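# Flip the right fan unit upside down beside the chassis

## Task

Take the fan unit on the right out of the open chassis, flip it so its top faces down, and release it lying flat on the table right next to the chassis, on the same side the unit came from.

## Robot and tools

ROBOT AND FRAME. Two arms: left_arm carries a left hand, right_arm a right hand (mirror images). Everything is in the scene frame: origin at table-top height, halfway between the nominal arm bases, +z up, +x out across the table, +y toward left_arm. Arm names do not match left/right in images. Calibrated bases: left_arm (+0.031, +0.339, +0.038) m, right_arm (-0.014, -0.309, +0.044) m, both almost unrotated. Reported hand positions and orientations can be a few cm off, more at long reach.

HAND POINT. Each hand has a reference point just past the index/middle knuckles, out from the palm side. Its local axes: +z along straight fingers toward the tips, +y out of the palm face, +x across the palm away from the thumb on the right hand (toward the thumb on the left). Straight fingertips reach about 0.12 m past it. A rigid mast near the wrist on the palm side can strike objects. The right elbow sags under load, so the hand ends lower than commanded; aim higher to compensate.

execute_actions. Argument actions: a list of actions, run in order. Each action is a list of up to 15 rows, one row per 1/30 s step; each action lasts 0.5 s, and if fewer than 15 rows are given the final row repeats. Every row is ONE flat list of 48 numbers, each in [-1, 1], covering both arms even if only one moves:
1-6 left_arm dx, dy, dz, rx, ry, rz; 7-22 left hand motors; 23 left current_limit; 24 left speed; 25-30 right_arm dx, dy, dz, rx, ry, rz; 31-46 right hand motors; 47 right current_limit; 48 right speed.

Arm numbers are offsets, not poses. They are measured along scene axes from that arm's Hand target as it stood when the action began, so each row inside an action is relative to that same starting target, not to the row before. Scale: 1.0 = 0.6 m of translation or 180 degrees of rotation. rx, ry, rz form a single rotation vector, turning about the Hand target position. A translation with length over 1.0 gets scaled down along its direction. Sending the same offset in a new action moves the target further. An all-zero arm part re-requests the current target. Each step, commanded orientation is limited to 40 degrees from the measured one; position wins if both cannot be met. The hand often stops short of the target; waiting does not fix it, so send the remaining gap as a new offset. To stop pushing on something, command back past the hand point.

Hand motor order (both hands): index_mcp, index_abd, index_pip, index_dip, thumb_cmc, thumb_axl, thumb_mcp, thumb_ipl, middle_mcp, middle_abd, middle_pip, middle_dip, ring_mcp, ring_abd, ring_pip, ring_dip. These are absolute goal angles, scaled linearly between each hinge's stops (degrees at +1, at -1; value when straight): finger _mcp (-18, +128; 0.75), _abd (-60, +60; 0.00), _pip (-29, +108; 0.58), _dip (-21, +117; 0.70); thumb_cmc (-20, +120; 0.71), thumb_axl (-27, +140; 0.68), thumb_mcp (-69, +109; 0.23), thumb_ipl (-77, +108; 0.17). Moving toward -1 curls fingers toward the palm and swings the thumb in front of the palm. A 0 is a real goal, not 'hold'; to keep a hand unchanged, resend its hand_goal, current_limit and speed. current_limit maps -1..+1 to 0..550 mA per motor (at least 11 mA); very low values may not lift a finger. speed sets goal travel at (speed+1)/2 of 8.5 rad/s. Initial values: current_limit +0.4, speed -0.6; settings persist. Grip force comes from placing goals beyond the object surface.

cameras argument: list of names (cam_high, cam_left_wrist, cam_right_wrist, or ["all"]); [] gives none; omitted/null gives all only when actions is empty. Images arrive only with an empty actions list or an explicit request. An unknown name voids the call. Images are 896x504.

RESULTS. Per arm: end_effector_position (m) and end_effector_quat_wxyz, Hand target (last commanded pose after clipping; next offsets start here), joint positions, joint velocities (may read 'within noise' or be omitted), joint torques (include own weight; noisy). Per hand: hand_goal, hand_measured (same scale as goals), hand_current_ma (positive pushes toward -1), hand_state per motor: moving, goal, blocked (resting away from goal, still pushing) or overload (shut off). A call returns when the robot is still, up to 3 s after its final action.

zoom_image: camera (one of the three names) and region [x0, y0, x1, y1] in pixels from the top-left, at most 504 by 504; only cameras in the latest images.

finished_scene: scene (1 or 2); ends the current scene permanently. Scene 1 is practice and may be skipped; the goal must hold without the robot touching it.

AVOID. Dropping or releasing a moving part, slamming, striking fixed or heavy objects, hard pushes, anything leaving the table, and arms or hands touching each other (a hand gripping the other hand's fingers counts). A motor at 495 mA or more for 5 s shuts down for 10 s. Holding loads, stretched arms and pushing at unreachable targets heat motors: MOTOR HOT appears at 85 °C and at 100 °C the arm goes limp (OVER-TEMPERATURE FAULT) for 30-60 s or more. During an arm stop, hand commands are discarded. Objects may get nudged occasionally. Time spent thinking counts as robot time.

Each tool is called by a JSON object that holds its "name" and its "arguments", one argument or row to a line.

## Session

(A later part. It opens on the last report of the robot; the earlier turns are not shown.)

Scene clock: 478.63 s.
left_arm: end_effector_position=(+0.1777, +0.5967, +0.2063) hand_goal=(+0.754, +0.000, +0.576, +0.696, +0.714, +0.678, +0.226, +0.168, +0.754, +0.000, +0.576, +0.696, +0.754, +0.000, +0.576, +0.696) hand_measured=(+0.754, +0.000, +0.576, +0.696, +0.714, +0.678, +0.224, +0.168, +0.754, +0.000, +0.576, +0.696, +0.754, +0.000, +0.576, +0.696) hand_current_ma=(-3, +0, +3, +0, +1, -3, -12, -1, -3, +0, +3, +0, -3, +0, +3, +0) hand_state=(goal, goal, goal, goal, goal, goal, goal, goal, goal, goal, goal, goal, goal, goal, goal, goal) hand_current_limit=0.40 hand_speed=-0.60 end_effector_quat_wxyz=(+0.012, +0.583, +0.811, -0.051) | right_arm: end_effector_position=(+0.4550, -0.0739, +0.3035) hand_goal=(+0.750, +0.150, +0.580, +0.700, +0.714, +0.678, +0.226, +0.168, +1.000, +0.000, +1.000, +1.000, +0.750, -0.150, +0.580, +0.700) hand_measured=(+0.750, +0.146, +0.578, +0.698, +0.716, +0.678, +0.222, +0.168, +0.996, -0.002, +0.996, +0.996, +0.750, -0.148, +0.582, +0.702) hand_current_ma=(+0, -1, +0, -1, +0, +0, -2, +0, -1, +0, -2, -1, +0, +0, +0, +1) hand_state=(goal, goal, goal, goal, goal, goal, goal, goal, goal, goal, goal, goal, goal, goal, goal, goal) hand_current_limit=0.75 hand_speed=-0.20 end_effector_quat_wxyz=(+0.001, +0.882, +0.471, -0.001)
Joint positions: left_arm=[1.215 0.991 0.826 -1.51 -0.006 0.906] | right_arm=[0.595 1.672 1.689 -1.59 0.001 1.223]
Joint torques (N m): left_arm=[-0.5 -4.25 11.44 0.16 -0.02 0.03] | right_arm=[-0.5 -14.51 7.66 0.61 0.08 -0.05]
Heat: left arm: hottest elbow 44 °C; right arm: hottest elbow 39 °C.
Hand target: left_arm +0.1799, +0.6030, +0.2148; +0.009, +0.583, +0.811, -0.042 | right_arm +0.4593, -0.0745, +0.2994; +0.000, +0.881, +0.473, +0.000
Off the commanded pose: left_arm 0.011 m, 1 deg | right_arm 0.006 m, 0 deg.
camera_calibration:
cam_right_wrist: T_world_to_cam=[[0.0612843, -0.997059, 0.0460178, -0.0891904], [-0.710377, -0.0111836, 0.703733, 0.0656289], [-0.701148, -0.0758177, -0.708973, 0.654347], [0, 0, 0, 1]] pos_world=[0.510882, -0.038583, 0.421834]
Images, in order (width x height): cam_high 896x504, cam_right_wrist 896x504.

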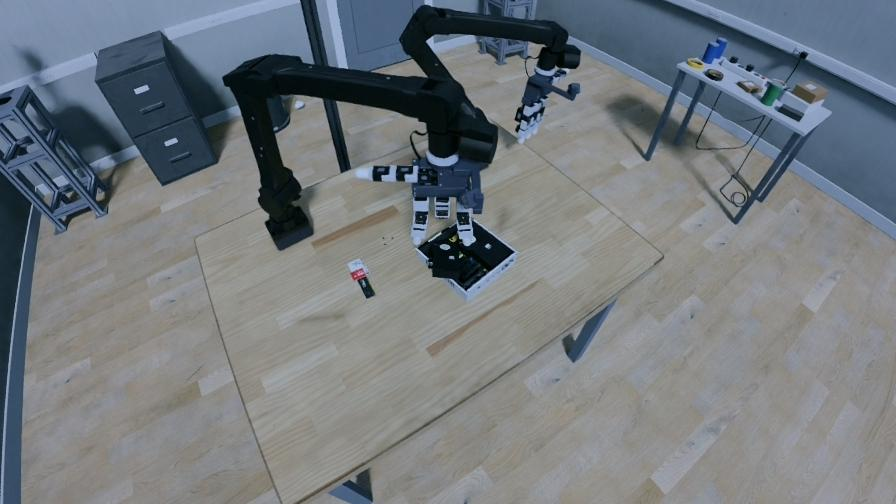

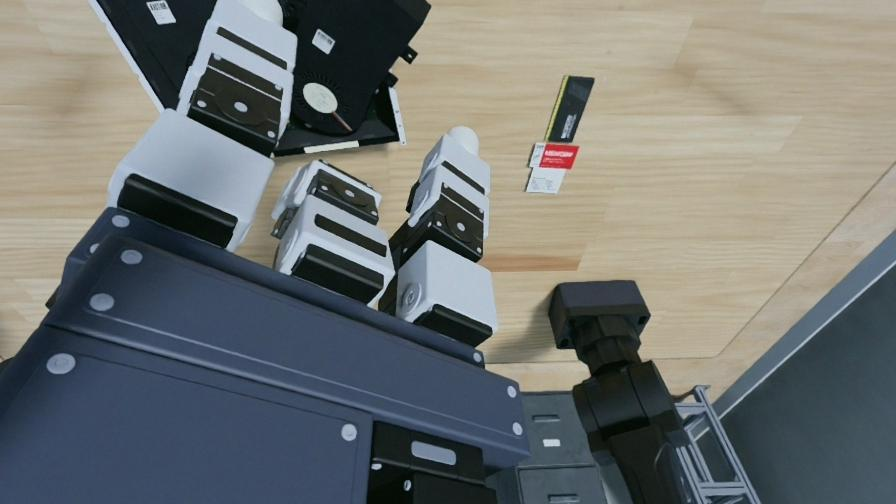

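{"name": "execute_actions", "arguments": {
  "actions": [
    [[0,0,0,0,0,0,0.754,0,0.576,0.696,0.714,0.678,0.226,0.168,0.754,0,0.576,0.696,0.754,0,0.576,0.696,0.4,-0.6,0.011,0.011,-0.11,0,0,0,0.75,0.15,0.58,0.7,0.714,0.678,0.226,0.168,1,0,1,1,0.75,-0.15,0.58,0.7,0.75,-0.2]]
  ],
  "cameras": ["cam_high","cam_right_wrist"]
}}

{"name": "zoom_image", "arguments": {
  "camera": "cam_high",
  "region": [400, 175, 540, 315]
}}

{"name": "zoom_image", "arguments": {
  "camera": "cam_right_wrist",
  "region": [150, 0, 600, 300]
}}

Scene clock: 480.37 s.
left_arm: end_effector_position=(+0.1777, +0.5967, +0.2063) hand_goal=(+0.754, +0.000, +0.576, +0.696, +0.714, +0.678, +0.226, +0.168, +0.754, +0.000, +0.576, +0.696, +0.754, +0.000, +0.576, +0.696) hand_measured=(+0.754, +0.000, +0.576, +0.696, +0.714, +0.678, +0.224, +0.168, +0.754, +0.000, +0.576, +0.696, +0.754, +0.000, +0.576, +0.696) hand_current_ma=(-3, +0, +3, +0, +1, -3, -12, -1, -3, +0, +3, +0, -3, +0, +3, +0) hand_state=(goal, goal, goal, goal, goal, goal, goal, goal, goal, goal, goal, goal, goal, goal, goal, goal) hand_current_limit=0.40 hand_speed=-0.60 end_effector_quat_wxyz=(+0.012, +0.583, +0.811, -0.051) | right_arm: end_effector_position=(+0.4629, -0.0679, +0.2375) hand_goal=(+0.750, +0.150, +0.580, +0.700, +0.714, +0.678, +0.226, +0.168, +1.000, +0.000, +1.000, +1.000, +0.750, -0.150, +0.580, +0.700) hand_measured=(+0.750, +0.148, +0.578, +0.698, +0.716, +0.678, +0.222, +0.168, +0.996, -0.002, +0.996, +0.996, +0.750, -0.148, +0.582, +0.702) hand_current_ma=(+0, -1, +0, -1, +0, +0, -2, +0, -1, +0, -2, -1, +0, +0, +0, +1) hand_state=(goal, goal, goal, goal, goal, goal, goal, goal, goal, goal, goal, goal, goal, goal, goal, goal) hand_current_limit=0.75 hand_speed=-0.20 end_effector_quat_wxyz=(+0.000, +0.882, +0.471, -0.001)
Joint positions: left_arm=[1.215 0.991 0.826 -1.51 -0.006 0.906] | right_arm=[0.595 1.71 1.565 -1.427 0.001 1.223]
Joint torques (N m): left_arm=[-0.56 -4.13 11.41 0.14 -0.02 0.03] | right_arm=[-0.32 -14.8 7.6 0.61 0.08 -0.05]
Heat: left arm: hottest elbow 44 °C; right arm: hottest elbow 39 °C.
Hand target: left_arm +0.1799, +0.6030, +0.2148; +0.009, +0.583, +0.811, -0.042 | right_arm +0.4659, -0.0678, +0.2333; +0.000, +0.881, +0.473, +0.000
Off the commanded pose: left_arm 0.011 m, 1 deg | right_arm 0.005 m, 0 deg.
camera_calibration:
cam_right_wrist: T_world_to_cam=[[0.0617006, -0.997059, 0.0454617, -0.0807733], [-0.710439, -0.0118799, 0.703659, 0.117789], [-0.701049, -0.0757139, -0.709082, 0.613532], [0, 0, 0, 1]] pos_world=[0.518782, -0.0326835, 0.355833]
Images, in order (width x height): cam_high 896x504, cam_right_wrist 896x504.

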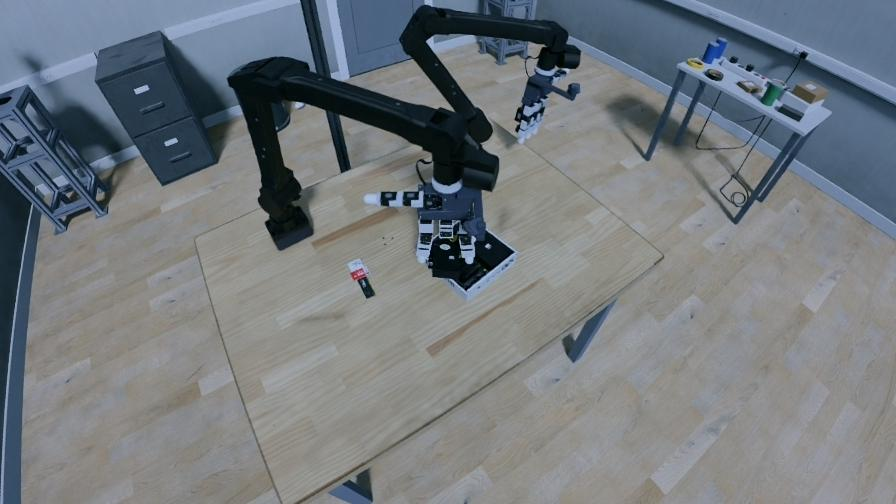

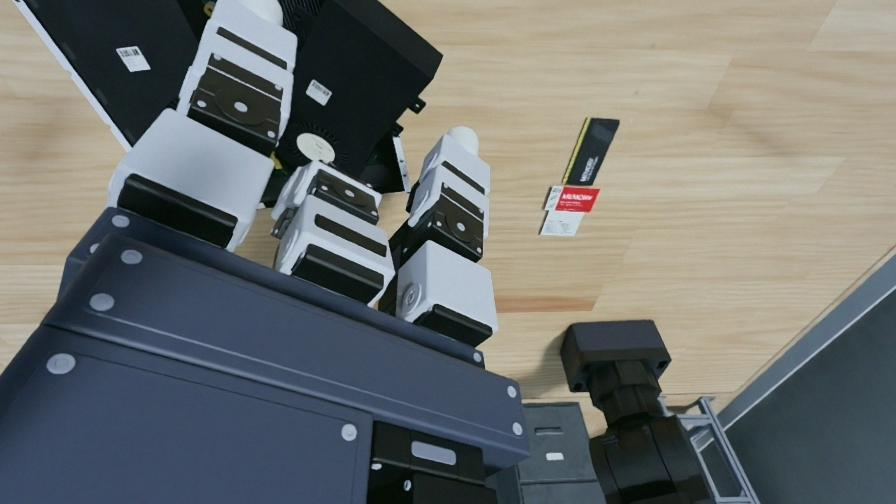

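Scaled by 3.600.

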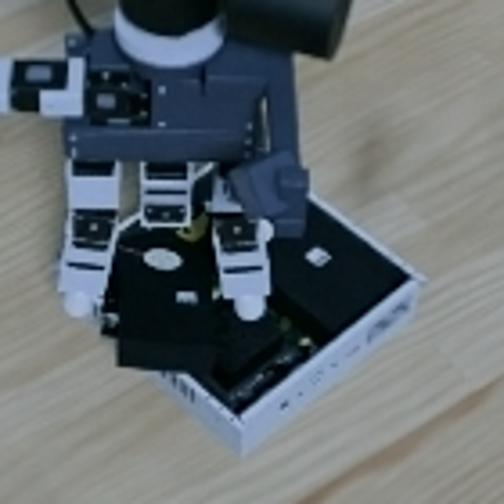

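Scaled by 1.120.

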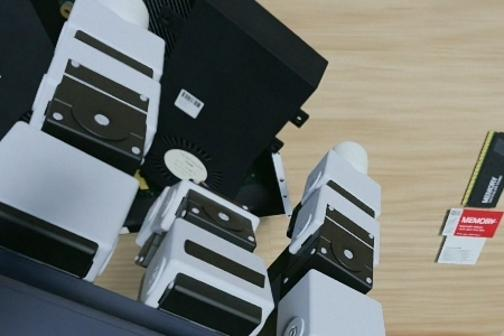

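{"name": "execute_actions", "arguments": {
  "actions": [
    [[0,0,0,0,0,0,0.754,0,0.576,0.696,0.714,0.678,0.226,0.168,0.754,0,0.576,0.696,0.754,0,0.576,0.696,0.4,-0.6,0.002,0.0015,-0.093,0,0,0,0.75,0.15,0.58,0.7,0.714,0.678,0.226,0.168,1,0,1,1,0.75,-0.15,0.58,0.7,0.75,-0.2]]
  ],
  "cameras": ["cam_high","cam_right_wrist"]
}}

{"name": "zoom_image", "arguments": {
  "camera": "cam_high",
  "region": [400, 195, 520, 315]
}}

{"name": "zoom_image", "arguments": {
  "camera": "cam_right_wrist",
  "region": [150, 0, 600, 300]
}}

Scene clock: 482.57 s.
left_arm: end_effector_position=(+0.1777, +0.5967, +0.2063) hand_goal=(+0.754, +0.000, +0.576, +0.696, +0.714, +0.678, +0.226, +0.168, +0.754, +0.000, +0.576, +0.696, +0.754, +0.000, +0.576, +0.696) hand_measured=(+0.754, +0.000, +0.576, +0.696, +0.714, +0.678, +0.224, +0.168, +0.754, +0.000, +0.576, +0.696, +0.754, +0.000, +0.576, +0.696) hand_current_ma=(-3, +0, +3, +0, +1, -3, -12, -1, -3, +0, +3, +0, -3, +0, +3, +0) hand_state=(goal, goal, goal, goal, goal, goal, goal, goal, goal, goal, goal, goal, goal, goal, goal, goal) hand_current_limit=0.40 hand_speed=-0.60 end_effector_quat_wxyz=(+0.012, +0.583, +0.811, -0.051) | right_arm: end_effector_position=(+0.4648, -0.0666, +0.1843) hand_goal=(+0.750, +0.150, +0.580, +0.700, +0.714, +0.678, +0.226, +0.168, +1.000, +0.000, +1.000, +1.000, +0.750, -0.150, +0.580, +0.700) hand_measured=(+0.750, +0.148, +0.578, +0.698, +0.716, +0.678, +0.222, +0.168, +0.996, -0.002, +0.996, +0.996, +0.750, -0.148, +0.582, +0.702) hand_current_ma=(+0, -1, +0, -1, +0, +0, -2, +0, -1, +0, -2, -1, +0, +0, +0, +1) hand_state=(goal, goal, goal, goal, goal, goal, goal, goal, goal, goal, goal, goal, goal, goal, goal, goal) hand_current_limit=0.75 hand_speed=-0.20 end_effector_quat_wxyz=(+0.000, +0.882, +0.471, +0.002)
Joint positions: left_arm=[1.215 0.991 0.826 -1.51 -0.006 0.906] | right_arm=[0.595 1.742 1.465 -1.29 0.001 1.223]
Joint torques (N m): left_arm=[-0.5 -4.19 11.41 0.14 -0.03 0.03] | right_arm=[-0.32 -14.74 7.27 0.65 0.08 -0.05]
Heat: left arm: hottest elbow 44 °C; right arm: hottest elbow 39 °C.
Hand target: left_arm +0.1799, +0.6030, +0.2148; +0.009, +0.583, +0.811, -0.042 | right_arm +0.4671, -0.0669, +0.1776; +0.000, +0.881, +0.473, +0.000
Off the commanded pose: left_arm 0.011 m, 1 deg | right_arm 0.007 m, 0 deg.
camera_calibration:
cam_right_wrist: T_world_to_cam=[[0.061597, -0.997183, 0.0428117, -0.0766082], [-0.713227, -0.0139698, 0.700794, 0.158267], [-0.698222, -0.0737013, -0.712078, 0.576576], [0, 0, 0, 1]] pos_world=[0.520177, -0.031687, 0.302934]
Images, in order (width x height): cam_high 896x504, cam_right_wrist 896x504.

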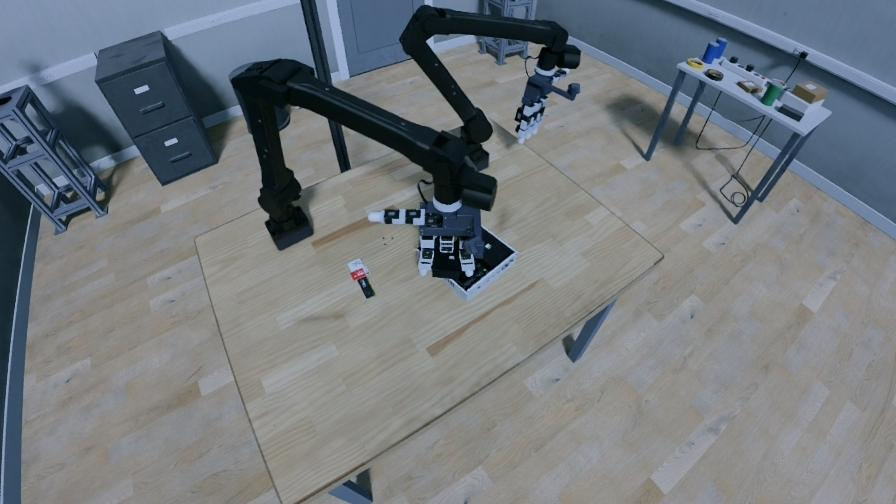

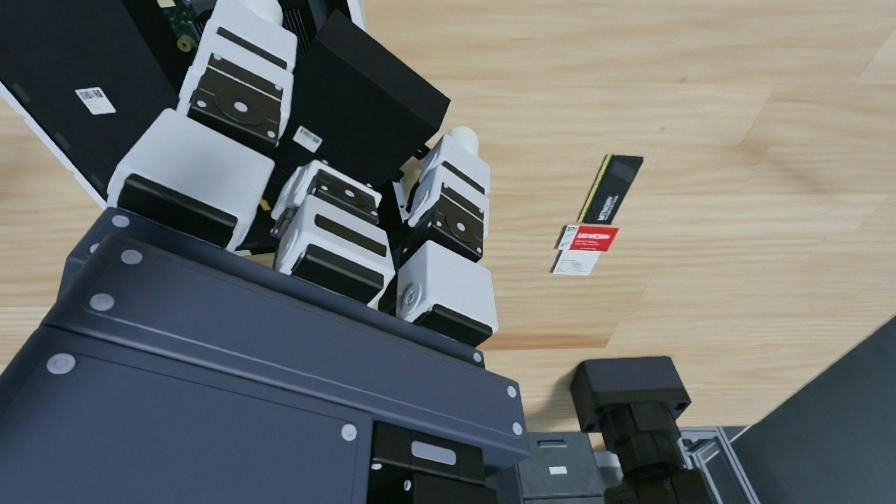

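Scaled by 4.200.

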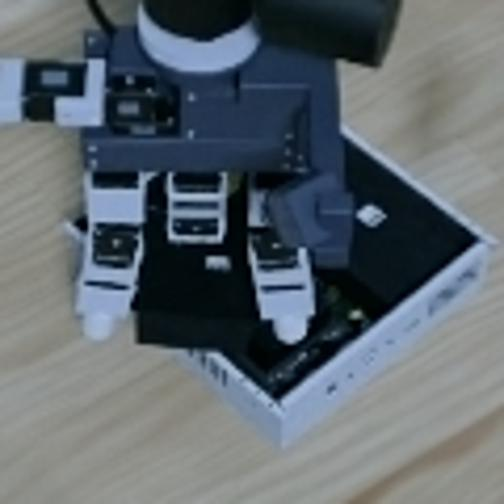

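Scaled by 1.120.

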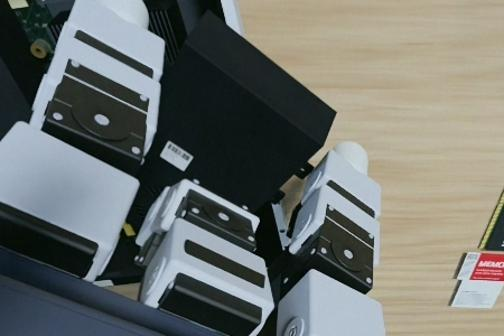

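{"name": "execute_actions", "arguments": {
  "actions": [
    [[0,0,0,0,0,0,0.754,0,0.576,0.696,0.714,0.678,0.226,0.168,0.754,0,0.576,0.696,0.754,0,0.576,0.696,0.4,-0.6,0.0,0.0,-0.02,0,0,0,0.75,0.15,0.58,0.7,0.714,0.678,0.226,0.168,1,0,1,1,0.75,-0.15,0.58,0.7,0.5,-0.7]],
    [[0,0,0,0,0,0,0.754,0,0.576,0.696,0.714,0.678,0.226,0.168,0.754,0,0.576,0.696,0.754,0,0.576,0.696,0.4,-0.6,0.0,0.0,0,0,0,0,0.75,-0.2,0.58,0.7,0.714,0.678,0.226,0.168,1,0,1,1,0.75,0.2,0.58,0.7,0.5,-0.7]],
    [[0,0,0,0,0,0,0.754,0,0.576,0.696,0.714,0.678,0.226,0.168,0.754,0,0.576,0.696,0.754,0,0.576,0.696,0.4,-0.6,0.0,0.0,0,0,0,0,0.75,-0.2,0.58,0.7,0.714,0.678,0.226,0.168,1,0,1,1,0.75,0.2,0.58,0.7,0.5,-0.7]]
  ],
  "cameras": ["cam_high","cam_right_wrist"]
}}

{"name": "zoom_image", "arguments": {
  "camera": "cam_high",
  "region": [400, 195, 520, 315]
}}

{"name": "zoom_image", "arguments": {
  "camera": "cam_right_wrist",
  "region": [150, 0, 600, 300]
}}

Scene clock: 485.07 s.
left_arm: end_effector_position=(+0.1777, +0.5967, +0.2063) hand_goal=(+0.754, +0.000, +0.576, +0.696, +0.714, +0.678, +0.226, +0.168, +0.754, +0.000, +0.576, +0.696, +0.754, +0.000, +0.576, +0.696) hand_measured=(+0.754, +0.000, +0.576, +0.696, +0.714, +0.678, +0.224, +0.168, +0.754, +0.000, +0.576, +0.696, +0.754, +0.000, +0.576, +0.696) hand_current_ma=(-3, +0, +3, +0, +1, -3, -12, -1, -3, +0, +3, +0, -3, +0, +3, +0) hand_state=(goal, goal, goal, goal, goal, goal, goal, goal, goal, goal, goal, goal, goal, goal, goal, goal) hand_current_limit=0.40 hand_speed=-0.60 end_effector_quat_wxyz=(+0.012, +0.583, +0.811, -0.051) | right_arm: end_effector_position=(+0.4664, -0.0654, +0.1790) hand_goal=(+0.750, -0.200, +0.580, +0.700, +0.714, +0.678, +0.226, +0.168, +1.000, +0.000, +1.000, +1.000, +0.750, +0.200, +0.580, +0.700) hand_measured=(+0.750, +0.070, +0.578, +0.698, +0.716, +0.678, +0.222, +0.168, +0.996, -0.002, +0.996, +0.996, +0.746, -0.044, +0.580, +0.702) hand_current_ma=(+0, +413, +0, -1, +0, +0, -2, +0, -1, +0, -2, -1, -1, -412, +0, +0) hand_state=(goal, blocked, goal, goal, goal, goal, goal, goal, goal, goal, goal, goal, goal, blocked, goal, goal) hand_current_limit=0.50 hand_speed=-0.70 end_effector_quat_wxyz=(-0.001, +0.882, +0.471, +0.009)
Joint positions: left_arm=[1.215 0.991 0.826 -1.51 -0.006 0.906] | right_arm=[0.595 1.742 1.45 -1.261 0.001 1.223]
Joint torques (N m): left_arm=[-0.5 -4.31 11.43 0.16 -0.03 0.02] | right_arm=[-0.26 -13.92 6.87 0.68 0.08 -0.05]
Heat: left arm: hottest elbow 44 °C; right arm: hottest elbow 39 °C.
Hand target: left_arm +0.1799, +0.6030, +0.2148; +0.009, +0.583, +0.811, -0.042 | right_arm +0.4671, -0.0669, +0.1656; +0.000, +0.881, +0.473, +0.000
Off the commanded pose: left_arm 0.011 m, 1 deg | right_arm 0.014 m, 1 deg.
camera_calibration:
cam_right_wrist: T_world_to_cam=[[0.061071, -0.997522, 0.0349191, -0.0736294], [-0.721356, -0.0199297, 0.692277, 0.168142], [-0.689866, -0.0674672, -0.720786, 0.572104], [0, 0, 0, 1]] pos_world=[0.520462, -0.0314977, 0.298535]
Images, in order (width x height): cam_high 896x504, cam_right_wrist 896x504.

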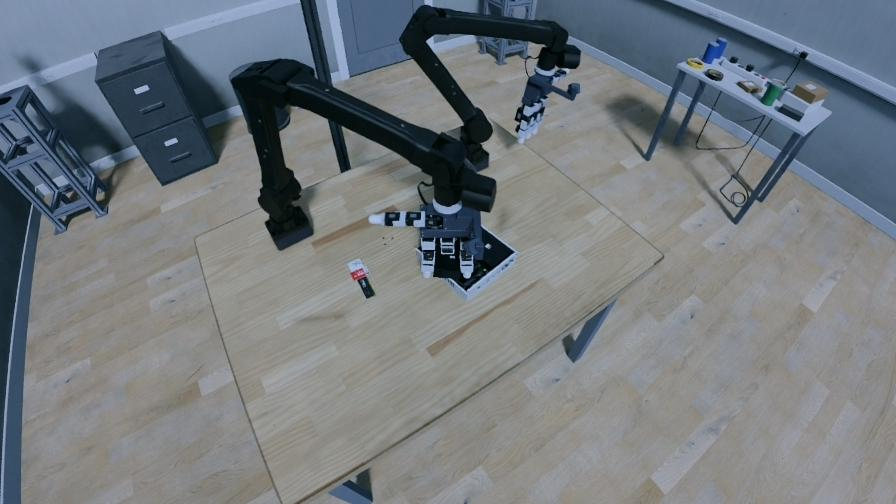

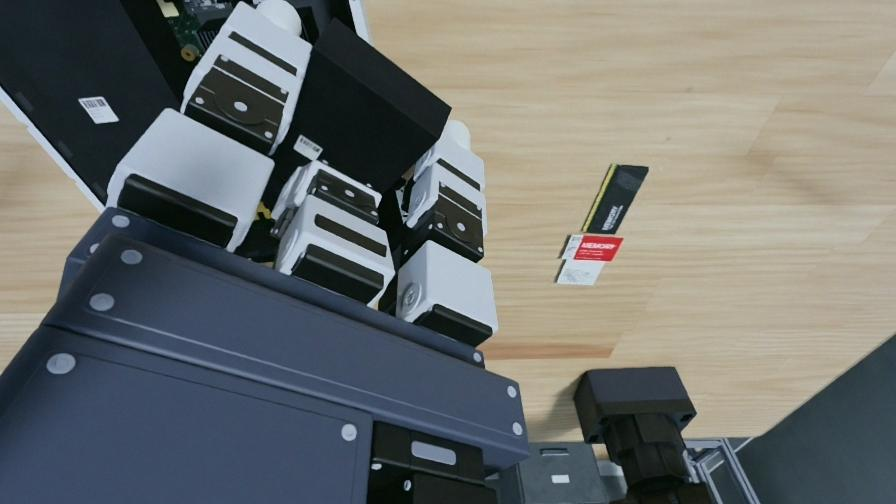

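Scaled by 4.200.

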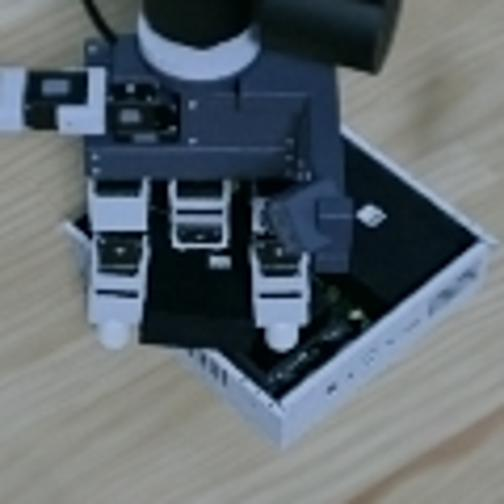

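Scaled by 1.120.

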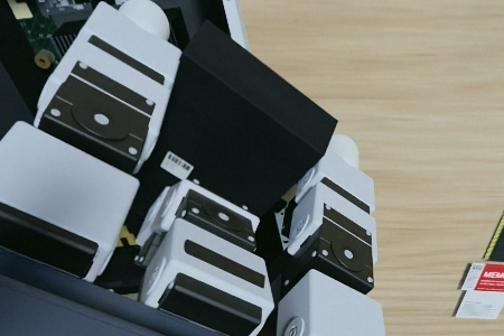

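{"name": "zoom_image", "arguments": {
  "camera": "cam_right_wrist",
  "region": [360, 60, 520, 240]
}}

{"name": "zoom_image", "arguments": {
  "camera": "cam_high",
  "region": [410, 235, 480, 285]
}}

Scaled by 2.800.

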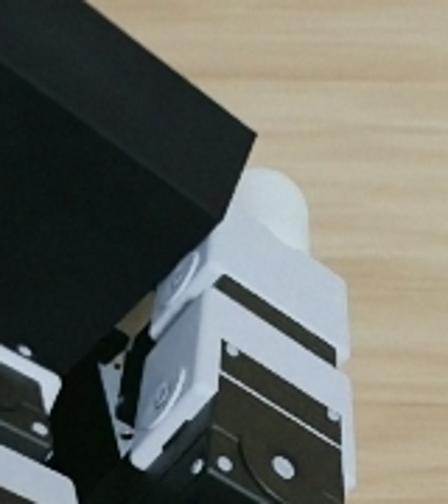

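Scaled by 7.200.

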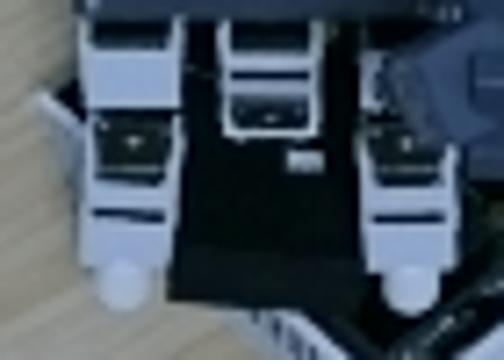

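{"name": "execute_actions", "arguments": {
  "actions": [
    [[0,0,0,0,0,0,0.754,0,0.576,0.696,0.714,0.678,0.226,0.168,0.754,0,0.576,0.696,0.754,0,0.576,0.696,0.4,-0.6,0.0,0.0,0.06,0,0,0,0.75,-0.3,0.58,0.7,0.714,0.678,0.226,0.168,1,0,1,1,0.75,0.3,0.58,0.7,0.6,-0.7]],
    [[0,0,0,0,0,0,0.754,0,0.576,0.696,0.714,0.678,0.226,0.168,0.754,0,0.576,0.696,0.754,0,0.576,0.696,0.4,-0.6,0.0,0.0,0.04,0,0,0,0.75,-0.3,0.58,0.7,0.714,0.678,0.226,0.168,1,0,1,1,0.75,0.3,0.58,0.7,0.6,-0.7]]
  ],
  "cameras": ["cam_high","cam_right_wrist"]
}}

{"name": "zoom_image", "arguments": {
  "camera": "cam_high",
  "region": [400, 195, 520, 315]
}}

{"name": "zoom_image", "arguments": {
  "camera": "cam_right_wrist",
  "region": [150, 0, 600, 300]
}}

Scene clock: 487.43 s.
left_arm: end_effector_position=(+0.1777, +0.5967, +0.2063) hand_goal=(+0.754, +0.000, +0.576, +0.696, +0.714, +0.678, +0.226, +0.168, +0.754, +0.000, +0.576, +0.696, +0.754, +0.000, +0.576, +0.696) hand_measured=(+0.754, +0.000, +0.576, +0.696, +0.714, +0.678, +0.224, +0.168, +0.754, +0.000, +0.576, +0.696, +0.754, +0.000, +0.576, +0.696) hand_current_ma=(-3, +0, +3, +0, +1, -3, -12, -1, -3, +0, +3, +0, -3, +0, +3, +0) hand_state=(goal, goal, goal, goal, goal, goal, goal, goal, goal, goal, goal, goal, goal, goal, goal, goal) hand_current_limit=0.40 hand_speed=-0.60 end_effector_quat_wxyz=(+0.012, +0.583, +0.811, -0.051) | right_arm: end_effector_position=(+0.4539, -0.0746, +0.1972) hand_goal=(+0.750, -0.300, +0.580, +0.700, +0.714, +0.678, +0.226, +0.168, +1.000, +0.000, +1.000, +1.000, +0.750, +0.300, +0.580, +0.700) hand_measured=(+0.754, +0.070, +0.584, +0.700, +0.716, +0.678, +0.222, +0.168, +0.996, -0.002, +0.996, +0.996, +0.734, -0.042, +0.572, +0.698) hand_current_ma=(+1, +440, +1, +0, +0, +0, -2, +0, -1, +0, -2, -1, -12, -440, -4, +0) hand_state=(goal, blocked, goal, goal, goal, goal, goal, goal, goal, goal, goal, goal, goal, blocked, goal, goal) hand_current_limit=0.60 hand_speed=-0.70 end_effector_quat_wxyz=(+0.004, +0.882, +0.471, -0.027)
Joint positions: left_arm=[1.215 0.991 0.826 -1.51 -0.006 0.906] | right_arm=[0.595 1.735 1.491 -1.381 0.001 1.223]
Joint torques (N m): left_arm=[-0.56 -4.19 11.43 0.14 -0.01 0.03] | right_arm=[-0.26 -16.56 11.58 -0.54 0.09 -0.04]
Heat: left arm: hottest elbow 44 °C; right arm: hottest elbow 39 °C.
Hand target: left_arm +0.1799, +0.6030, +0.2148; +0.009, +0.583, +0.811, -0.042 | right_arm +0.4670, -0.0669, +0.2256; +0.000, +0.881, +0.473, +0.000
Off the commanded pose: left_arm 0.011 m, 1 deg | right_arm 0.032 m, 3 deg.
camera_calibration:
cam_right_wrist: T_world_to_cam=[[0.0643114, -0.995174, 0.0741104, -0.0917925], [-0.679711, 0.0106912, 0.733402, 0.121485], [-0.730655, -0.0975397, -0.675743, 0.583389], [0, 0, 0, 1]] pos_world=[0.514734, -0.0357448, 0.311926]
Images, in order (width x height): cam_high 896x504, cam_right_wrist 896x504.

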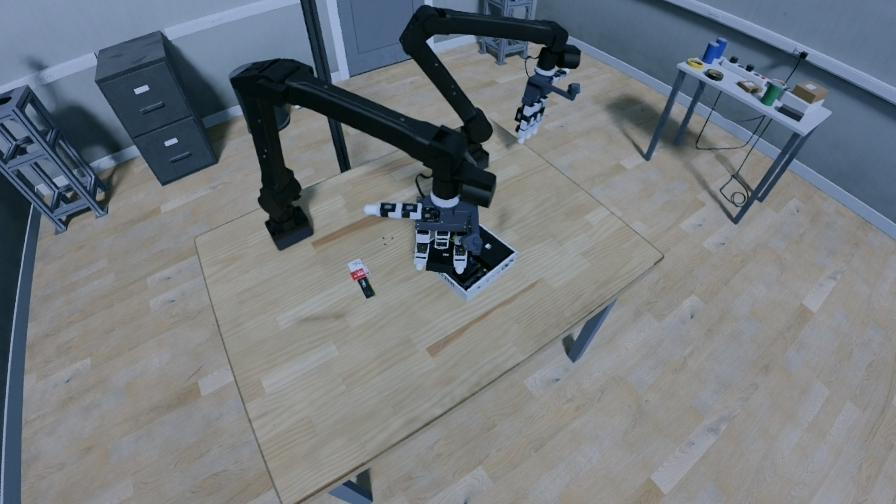

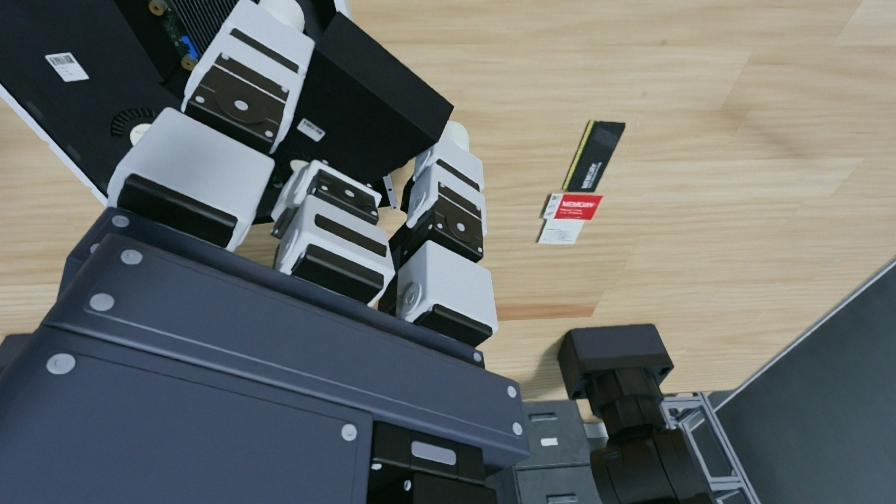

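Scaled by 4.200.

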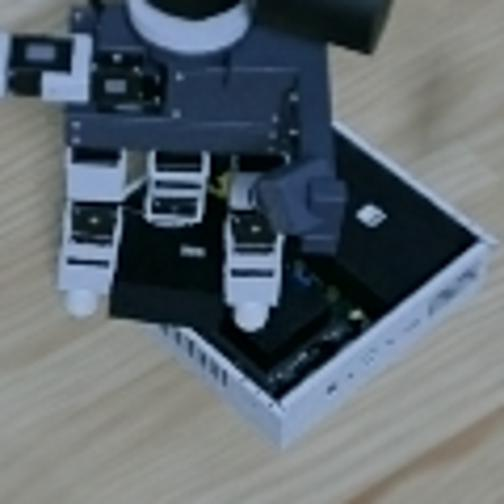

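Scaled by 1.120.

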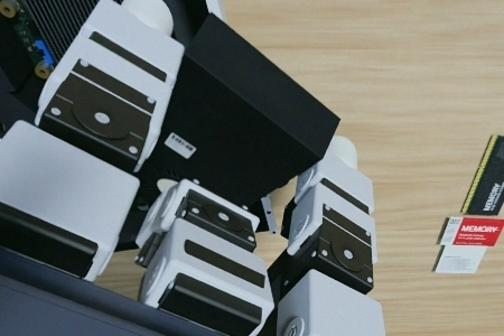

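{"name": "execute_actions", "arguments": {
  "actions": [
    [[0,0,0,0,0,0,0.754,0,0.576,0.696,0.714,0.678,0.226,0.168,0.754,0,0.576,0.696,0.754,0,0.576,0.696,0.4,-0.6,0.0,0.0,0.06,0,0,0,0.75,-0.3,0.58,0.7,0.714,0.678,0.226,0.168,1,0,1,1,0.75,0.3,0.58,0.7,0.65,-0.7]],
    [[0,0,0,0,0,0,0.754,0,0.576,0.696,0.714,0.678,0.226,0.168,0.754,0,0.576,0.696,0.754,0,0.576,0.696,0.4,-0.6,0.0,0.0,0.06,0,0,0,0.75,-0.3,0.58,0.7,0.714,0.678,0.226,0.168,1,0,1,1,0.75,0.3,0.58,0.7,0.65,-0.7]]
  ],
  "cameras": ["cam_high","cam_right_wrist"]
}}

{"name": "zoom_image", "arguments": {
  "camera": "cam_high",
  "region": [400, 195, 520, 315]
}}

{"name": "zoom_image", "arguments": {
  "camera": "cam_right_wrist",
  "region": [150, 0, 600, 300]
}}

Scene clock: 489.40 s.
left_arm: end_effector_position=(+0.1777, +0.5967, +0.2063) hand_goal=(+0.754, +0.000, +0.576, +0.696, +0.714, +0.678, +0.226, +0.168, +0.754, +0.000, +0.576, +0.696, +0.754, +0.000, +0.576, +0.696) hand_measured=(+0.754, +0.000, +0.576, +0.696, +0.714, +0.678, +0.224, +0.168, +0.754, +0.000, +0.576, +0.696, +0.754, +0.000, +0.576, +0.696) hand_current_ma=(-3, +0, +3, +0, +1, -3, -12, -1, -3, +0, +3, +0, -3, +0, +3, +0) hand_state=(goal, goal, goal, goal, goal, goal, goal, goal, goal, goal, goal, goal, goal, goal, goal, goal) hand_current_limit=0.40 hand_speed=-0.60 end_effector_quat_wxyz=(+0.012, +0.583, +0.811, -0.051) | right_arm: end_effector_position=(+0.4552, -0.0736, +0.2689) hand_goal=(+0.750, -0.300, +0.580, +0.700, +0.714, +0.678, +0.226, +0.168, +1.000, +0.000, +1.000, +1.000, +0.750, +0.300, +0.580, +0.700) hand_measured=(+0.748, +0.070, +0.576, +0.694, +0.716, +0.678, +0.222, +0.168, +0.996, -0.002, +0.996, +0.996, +0.734, -0.040, +0.572, +0.698) hand_current_ma=(+0, +454, -1, -2, +0, +0, -2, +0, -1, +0, -2, -1, -12, -454, -3, +0) hand_state=(goal, blocked, goal, goal, goal, goal, goal, goal, goal, goal, goal, goal, goal, blocked, goal, goal) hand_current_limit=0.65 hand_speed=-0.70 end_effector_quat_wxyz=(+0.005, +0.882, +0.471, -0.029)
Joint positions: left_arm=[1.215 0.991 0.826 -1.51 -0.006 0.906] | right_arm=[0.595 1.714 1.653 -1.569 0.001 1.223]
Joint torques (N m): left_arm=[-0.56 -4.19 11.43 0.14 -0.03 0.03] | right_arm=[-0.21 -16.26 12.21 -0.36 0.1 -0.04]
Heat: left arm: hottest elbow 44 °C; right arm: hottest elbow 39 °C.
Hand target: left_arm +0.1799, +0.6030, +0.2148; +0.009, +0.583, +0.811, -0.042 | right_arm +0.4671, -0.0669, +0.2976; +0.000, +0.881, +0.473, +0.000
Off the commanded pose: left_arm 0.011 m, 1 deg | right_arm 0.032 m, 3 deg.
camera_calibration:
cam_right_wrist: T_world_to_cam=[[0.0646458, -0.994938, 0.0769338, -0.0971417], [-0.676567, 0.0129722, 0.736267, 0.0677644], [-0.733538, -0.0996475, -0.672304, 0.633113], [0, 0, 0, 1]] pos_world=[0.51654, -0.0344409, 0.383225]
Images, in order (width x height): cam_high 896x504, cam_right_wrist 896x504.

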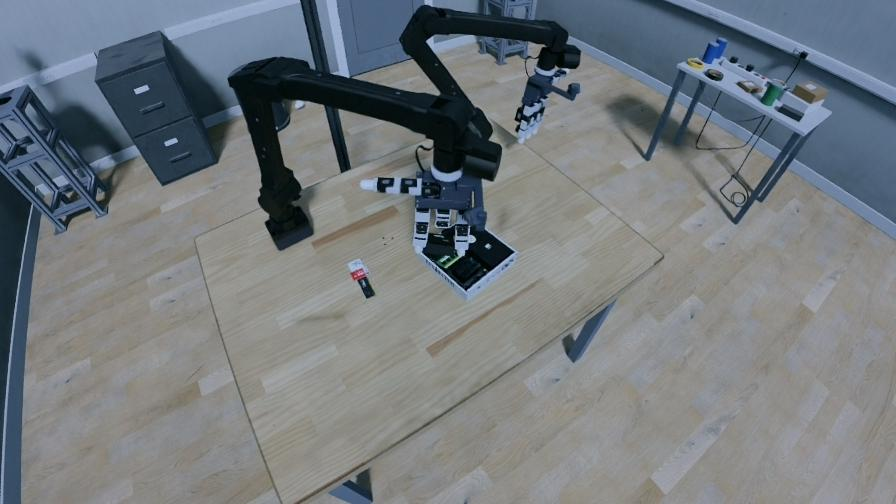

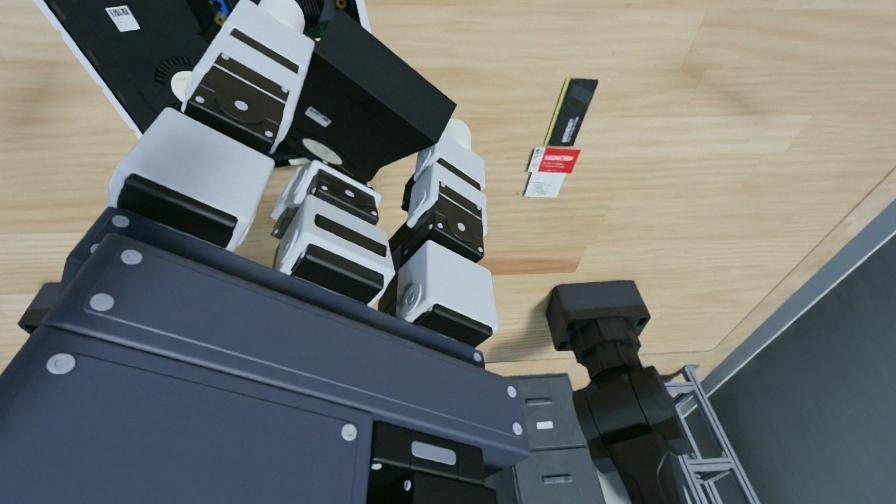

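Scaled by 4.200.

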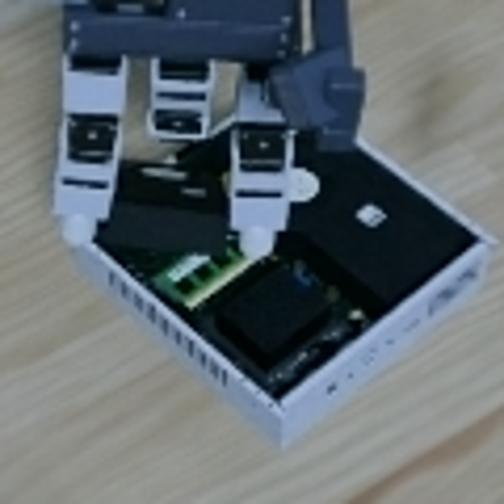

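Scaled by 1.120.

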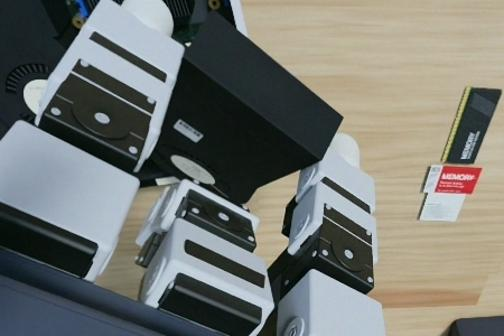

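{"name": "execute_actions", "arguments": {
  "actions": [
    [[0,0,0,0,0,0,0.754,0,0.576,0.696,0.714,0.678,0.226,0.168,0.754,0,0.576,0.696,0.754,0,0.576,0.696,0.4,-0.6,0.0,0.0,0.06,0,0,0,0.75,-0.3,0.58,0.7,0.714,0.678,0.226,0.168,1,0,1,1,0.75,0.3,0.58,0.7,0.65,-0.7]],
    [[0,0,0,0,0,0,0.754,0,0.576,0.696,0.714,0.678,0.226,0.168,0.754,0,0.576,0.696,0.754,0,0.576,0.696,0.4,-0.6,0.0,0.0,0.06,0,0,0,0.75,-0.3,0.58,0.7,0.714,0.678,0.226,0.168,1,0,1,1,0.75,0.3,0.58,0.7,0.65,-0.7]]
  ],
  "cameras": ["cam_high","cam_right_wrist"]
}}

{"name": "zoom_image", "arguments": {
  "camera": "cam_high",
  "region": [390, 175, 530, 315]
}}

{"name": "zoom_image", "arguments": {
  "camera": "cam_right_wrist",
  "region": [150, 0, 600, 300]
}}

Scene clock: 491.17 s.
left_arm: end_effector_position=(+0.1777, +0.5967, +0.2063) hand_goal=(+0.754, +0.000, +0.576, +0.696, +0.714, +0.678, +0.226, +0.168, +0.754, +0.000, +0.576, +0.696, +0.754, +0.000, +0.576, +0.696) hand_measured=(+0.754, +0.000, +0.576, +0.696, +0.714, +0.678, +0.224, +0.168, +0.754, +0.000, +0.576, +0.696, +0.754, +0.000, +0.576, +0.696) hand_current_ma=(-3, +0, +3, +0, +1, -3, -12, -1, -3, +0, +3, +0, -3, +0, +3, +0) hand_state=(goal, goal, goal, goal, goal, goal, goal, goal, goal, goal, goal, goal, goal, goal, goal, goal) hand_current_limit=0.40 hand_speed=-0.60 end_effector_quat_wxyz=(+0.012, +0.583, +0.811, -0.051) | right_arm: end_effector_position=(+0.4595, -0.0723, +0.3380) hand_goal=(+0.750, -0.300, +0.580, +0.700, +0.714, +0.678, +0.226, +0.168, +1.000, +0.000, +1.000, +1.000, +0.750, +0.300, +0.580, +0.700) hand_measured=(+0.754, +0.070, +0.582, +0.700, +0.716, +0.678, +0.222, +0.168, +0.996, -0.002, +0.996, +0.996, +0.742, -0.024, +0.578, +0.700) hand_current_ma=(+1, +454, +0, +0, +0, +0, -2, +0, -1, +0, -2, -1, -4, -454, +0, +0) hand_state=(goal, blocked, goal, goal, goal, goal, goal, goal, goal, goal, goal, goal, goal, blocked, goal, goal) hand_current_limit=0.65 hand_speed=-0.70 end_effector_quat_wxyz=(+0.005, +0.882, +0.471, -0.003)
Joint positions: left_arm=[1.215 0.991 0.826 -1.51 -0.006 0.906] | right_arm=[0.595 1.696 1.808 -1.692 0.009 1.223]
Joint torques (N m): left_arm=[-0.44 -4.19 11.41 0.16 -0.02 0.03] | right_arm=[0.26 -16.21 12.31 -0.21 0.18 -0.05]
Heat: left arm: hottest elbow 44 °C; right arm: hottest elbow 39 °C.
Hand target: left_arm +0.1799, +0.6030, +0.2148; +0.009, +0.583, +0.811, -0.042 | right_arm +0.4671, -0.0669, +0.3697; +0.000, +0.881, +0.473, +0.000
Off the commanded pose: left_arm 0.011 m, 1 deg | right_arm 0.033 m, 1 deg.
joint sent to its limit (right arm) — joint 4 (wrist pitch), lower limit. The joint targets are off in orientation, not in position.
camera_calibration:
cam_right_wrist: T_world_to_cam=[[0.0618404, -0.99647, 0.0567803, -0.0934091], [-0.709989, -0.00393505, 0.704202, 0.0447733], [-0.701492, -0.0838615, -0.707726, 0.681287], [0, 0, 0, 1]] pos_world=[0.515483, -0.0357694, 0.455939]
Images, in order (width x height): cam_high 896x504, cam_right_wrist 896x504.

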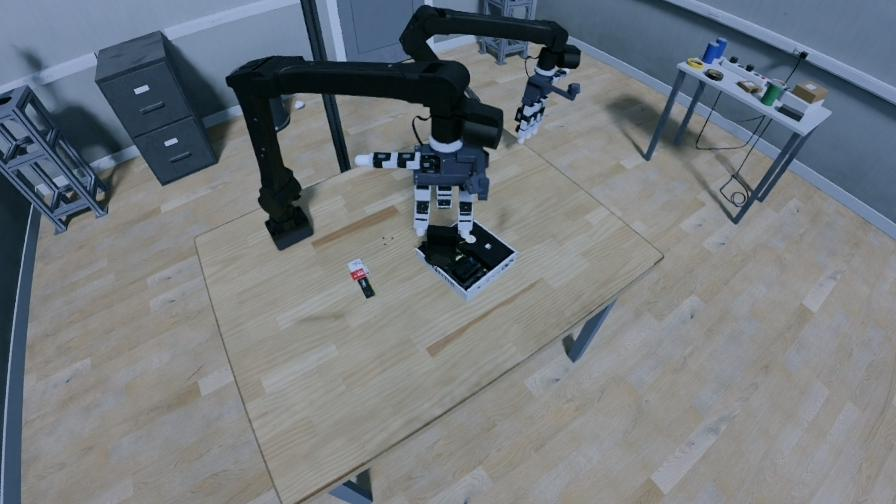

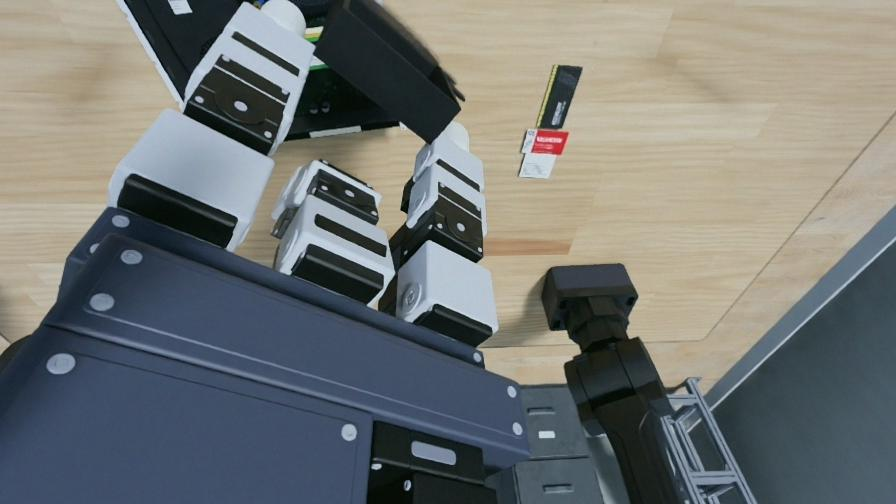

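Scaled by 3.600.

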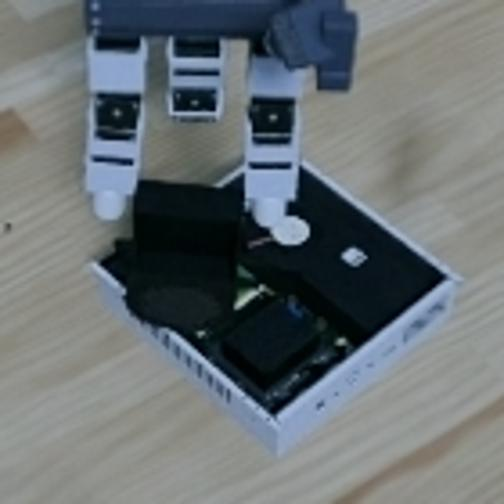

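Scaled by 1.120.

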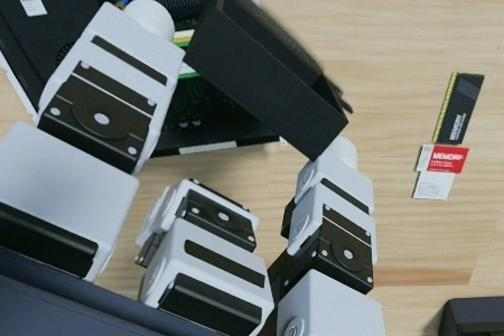

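{"name": "execute_actions", "arguments": {
  "actions": [
    [[0,0,0,0,0,0,0.754,0,0.576,0.696,0.714,0.678,0.226,0.168,0.754,0,0.576,0.696,0.754,0,0.576,0.696,0.4,-0.6,0.027,-0.012,-0.005,0,0,0.055,0.75,-0.3,0.58,0.7,0.714,0.678,0.226,0.168,1,0,1,1,0.75,0.3,0.58,0.7,0.65,-0.7]],
    [[0,0,0,0,0,0,0.754,0,0.576,0.696,0.714,0.678,0.226,0.168,0.754,0,0.576,0.696,0.754,0,0.576,0.696,0.4,-0.6,0.027,-0.012,-0.005,0,0,0.055,0.75,-0.3,0.58,0.7,0.714,0.678,0.226,0.168,1,0,1,1,0.75,0.3,0.58,0.7,0.65,-0.7]],
    [[0,0,0,0,0,0,0.754,0,0.576,0.696,0.714,0.678,0.226,0.168,0.754,0,0.576,0.696,0.754,0,0.576,0.696,0.4,-0.6,0.027,-0.012,-0.005,0,0,0.055,0.75,-0.3,0.58,0.7,0.714,0.678,0.226,0.168,1,0,1,1,0.75,0.3,0.58,0.7,0.65,-0.7]],
    [[0,0,0,0,0,0,0.754,0,0.576,0.696,0.714,0.678,0.226,0.168,0.754,0,0.576,0.696,0.754,0,0.576,0.696,0.4,-0.6,0.027,-0.012,-0.005,0,0,0.055,0.75,-0.3,0.58,0.7,0.714,0.678,0.226,0.168,1,0,1,1,0.75,0.3,0.58,0.7,0.65,-0.7]]
  ],
  "cameras": ["cam_high","cam_right_wrist"]
}}

{"name": "zoom_image", "arguments": {
  "camera": "cam_high",
  "region": [390, 175, 530, 315]
}}

{"name": "zoom_image", "arguments": {
  "camera": "cam_right_wrist",
  "region": [150, 0, 600, 300]
}}

Scene clock: 496.23 s.
left_arm: end_effector_position=(+0.1777, +0.5967, +0.2063) hand_goal=(+0.754, +0.000, +0.576, +0.696, +0.714, +0.678, +0.226, +0.168, +0.754, +0.000, +0.576, +0.696, +0.754, +0.000, +0.576, +0.696) hand_measured=(+0.754, +0.000, +0.576, +0.696, +0.714, +0.678, +0.224, +0.168, +0.754, +0.000, +0.576, +0.696, +0.754, +0.000, +0.576, +0.696) hand_current_ma=(-3, +0, +3, +0, +1, -3, -12, -1, -3, +0, +3, +0, -3, +0, +3, +0) hand_state=(goal, goal, goal, goal, goal, goal, goal, goal, goal, goal, goal, goal, goal, goal, goal, goal) hand_current_limit=0.40 hand_speed=-0.60 end_effector_quat_wxyz=(+0.012, +0.583, +0.811, -0.051) | right_arm: end_effector_position=(+0.5314, -0.0920, +0.3394) hand_goal=(+0.750, -0.300, +0.580, +0.700, +0.714, +0.678, +0.226, +0.168, +1.000, +0.000, +1.000, +1.000, +0.750, +0.300, +0.580, +0.700) hand_measured=(+0.754, +0.070, +0.582, +0.700, +0.716, +0.678, +0.222, +0.168, +0.996, -0.002, +0.996, +0.996, +0.742, -0.024, +0.578, +0.700) hand_current_ma=(+1, +454, +1, +0, +0, +0, -2, +0, -1, +0, -2, -1, -4, -454, +0, +0) hand_state=(goal, blocked, goal, goal, goal, goal, goal, goal, goal, goal, goal, goal, goal, blocked, goal, goal) hand_current_limit=0.65 hand_speed=-0.70 end_effector_quat_wxyz=(+0.001, +0.670, +0.743, -0.003)
Joint positions: left_arm=[1.215 0.991 0.826 -1.51 -0.006 0.906] | right_arm=[0.43 1.691 1.808 -1.692 0.005 0.365]
Joint torques (N m): left_arm=[-0.56 -4.25 11.43 0.14 -0.02 0.03] | right_arm=[-0.73 -16.67 9.29 -0.12 0.06 -0.06]
Heat: left arm: hottest elbow 44 °C; right arm: hottest elbow 40 °C.
Hand target: left_arm +0.1799, +0.6030, +0.2148; +0.009, +0.583, +0.811, -0.042 | right_arm +0.5318, -0.0956, +0.3577; +0.000, +0.669, +0.743, +0.000
Off the commanded pose: left_arm 0.011 m, 1 deg | right_arm 0.019 m, 0 deg.
joint sent to its limit (right arm) — joint 4 (wrist pitch), lower limit. The joint targets still meet the commanded pose.
camera_calibration:
cam_right_wrist: T_world_to_cam=[[0.684089, -0.727847, 0.0475411, -0.420352], [-0.538006, -0.459503, 0.706687, -0.039453], [-0.492515, -0.509014, -0.705927, 0.580184], [0, 0, 0, 1]] pos_world=[0.552082, -0.0287591, 0.457433]
Images, in order (width x height): cam_high 896x504, cam_right_wrist 896x504.

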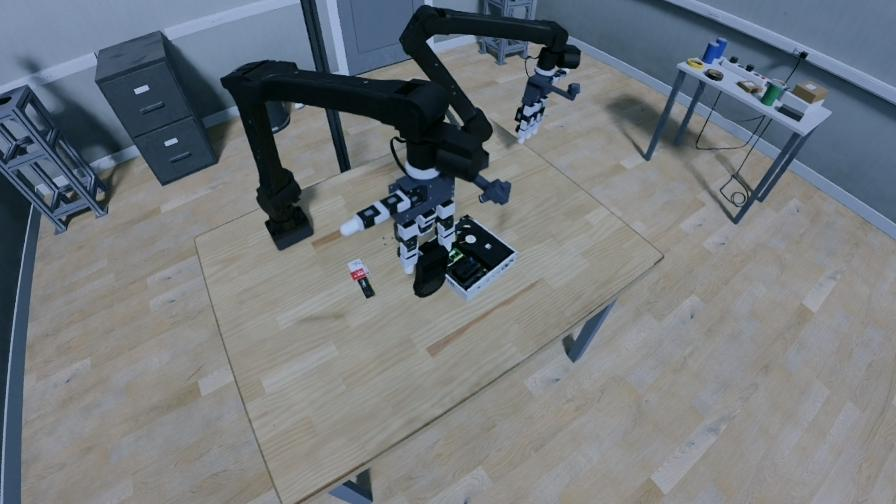

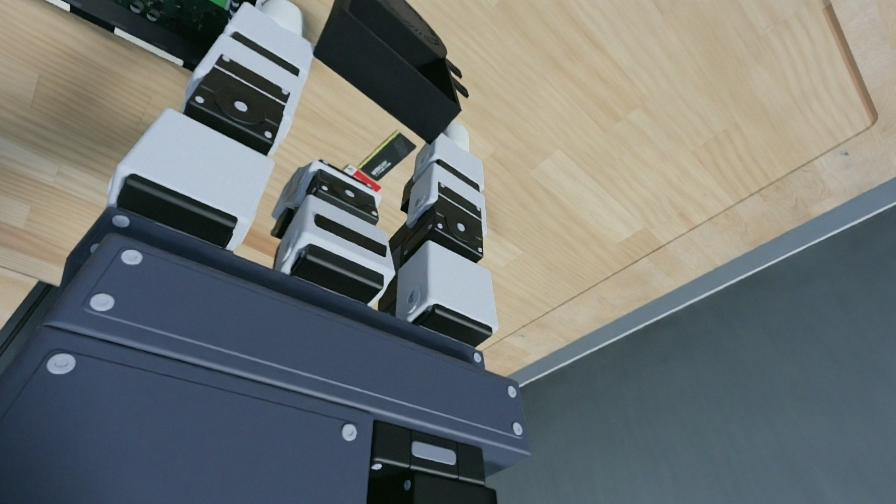

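Scaled by 3.600.

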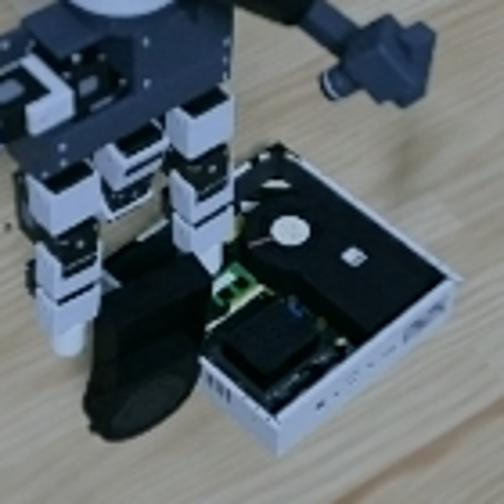

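Scaled by 1.120.

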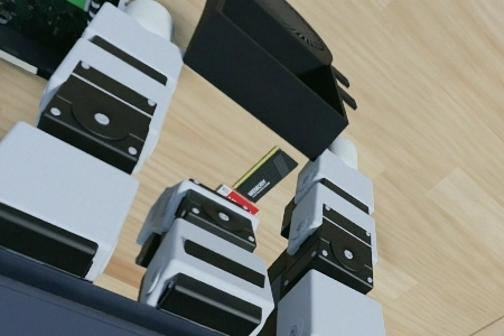

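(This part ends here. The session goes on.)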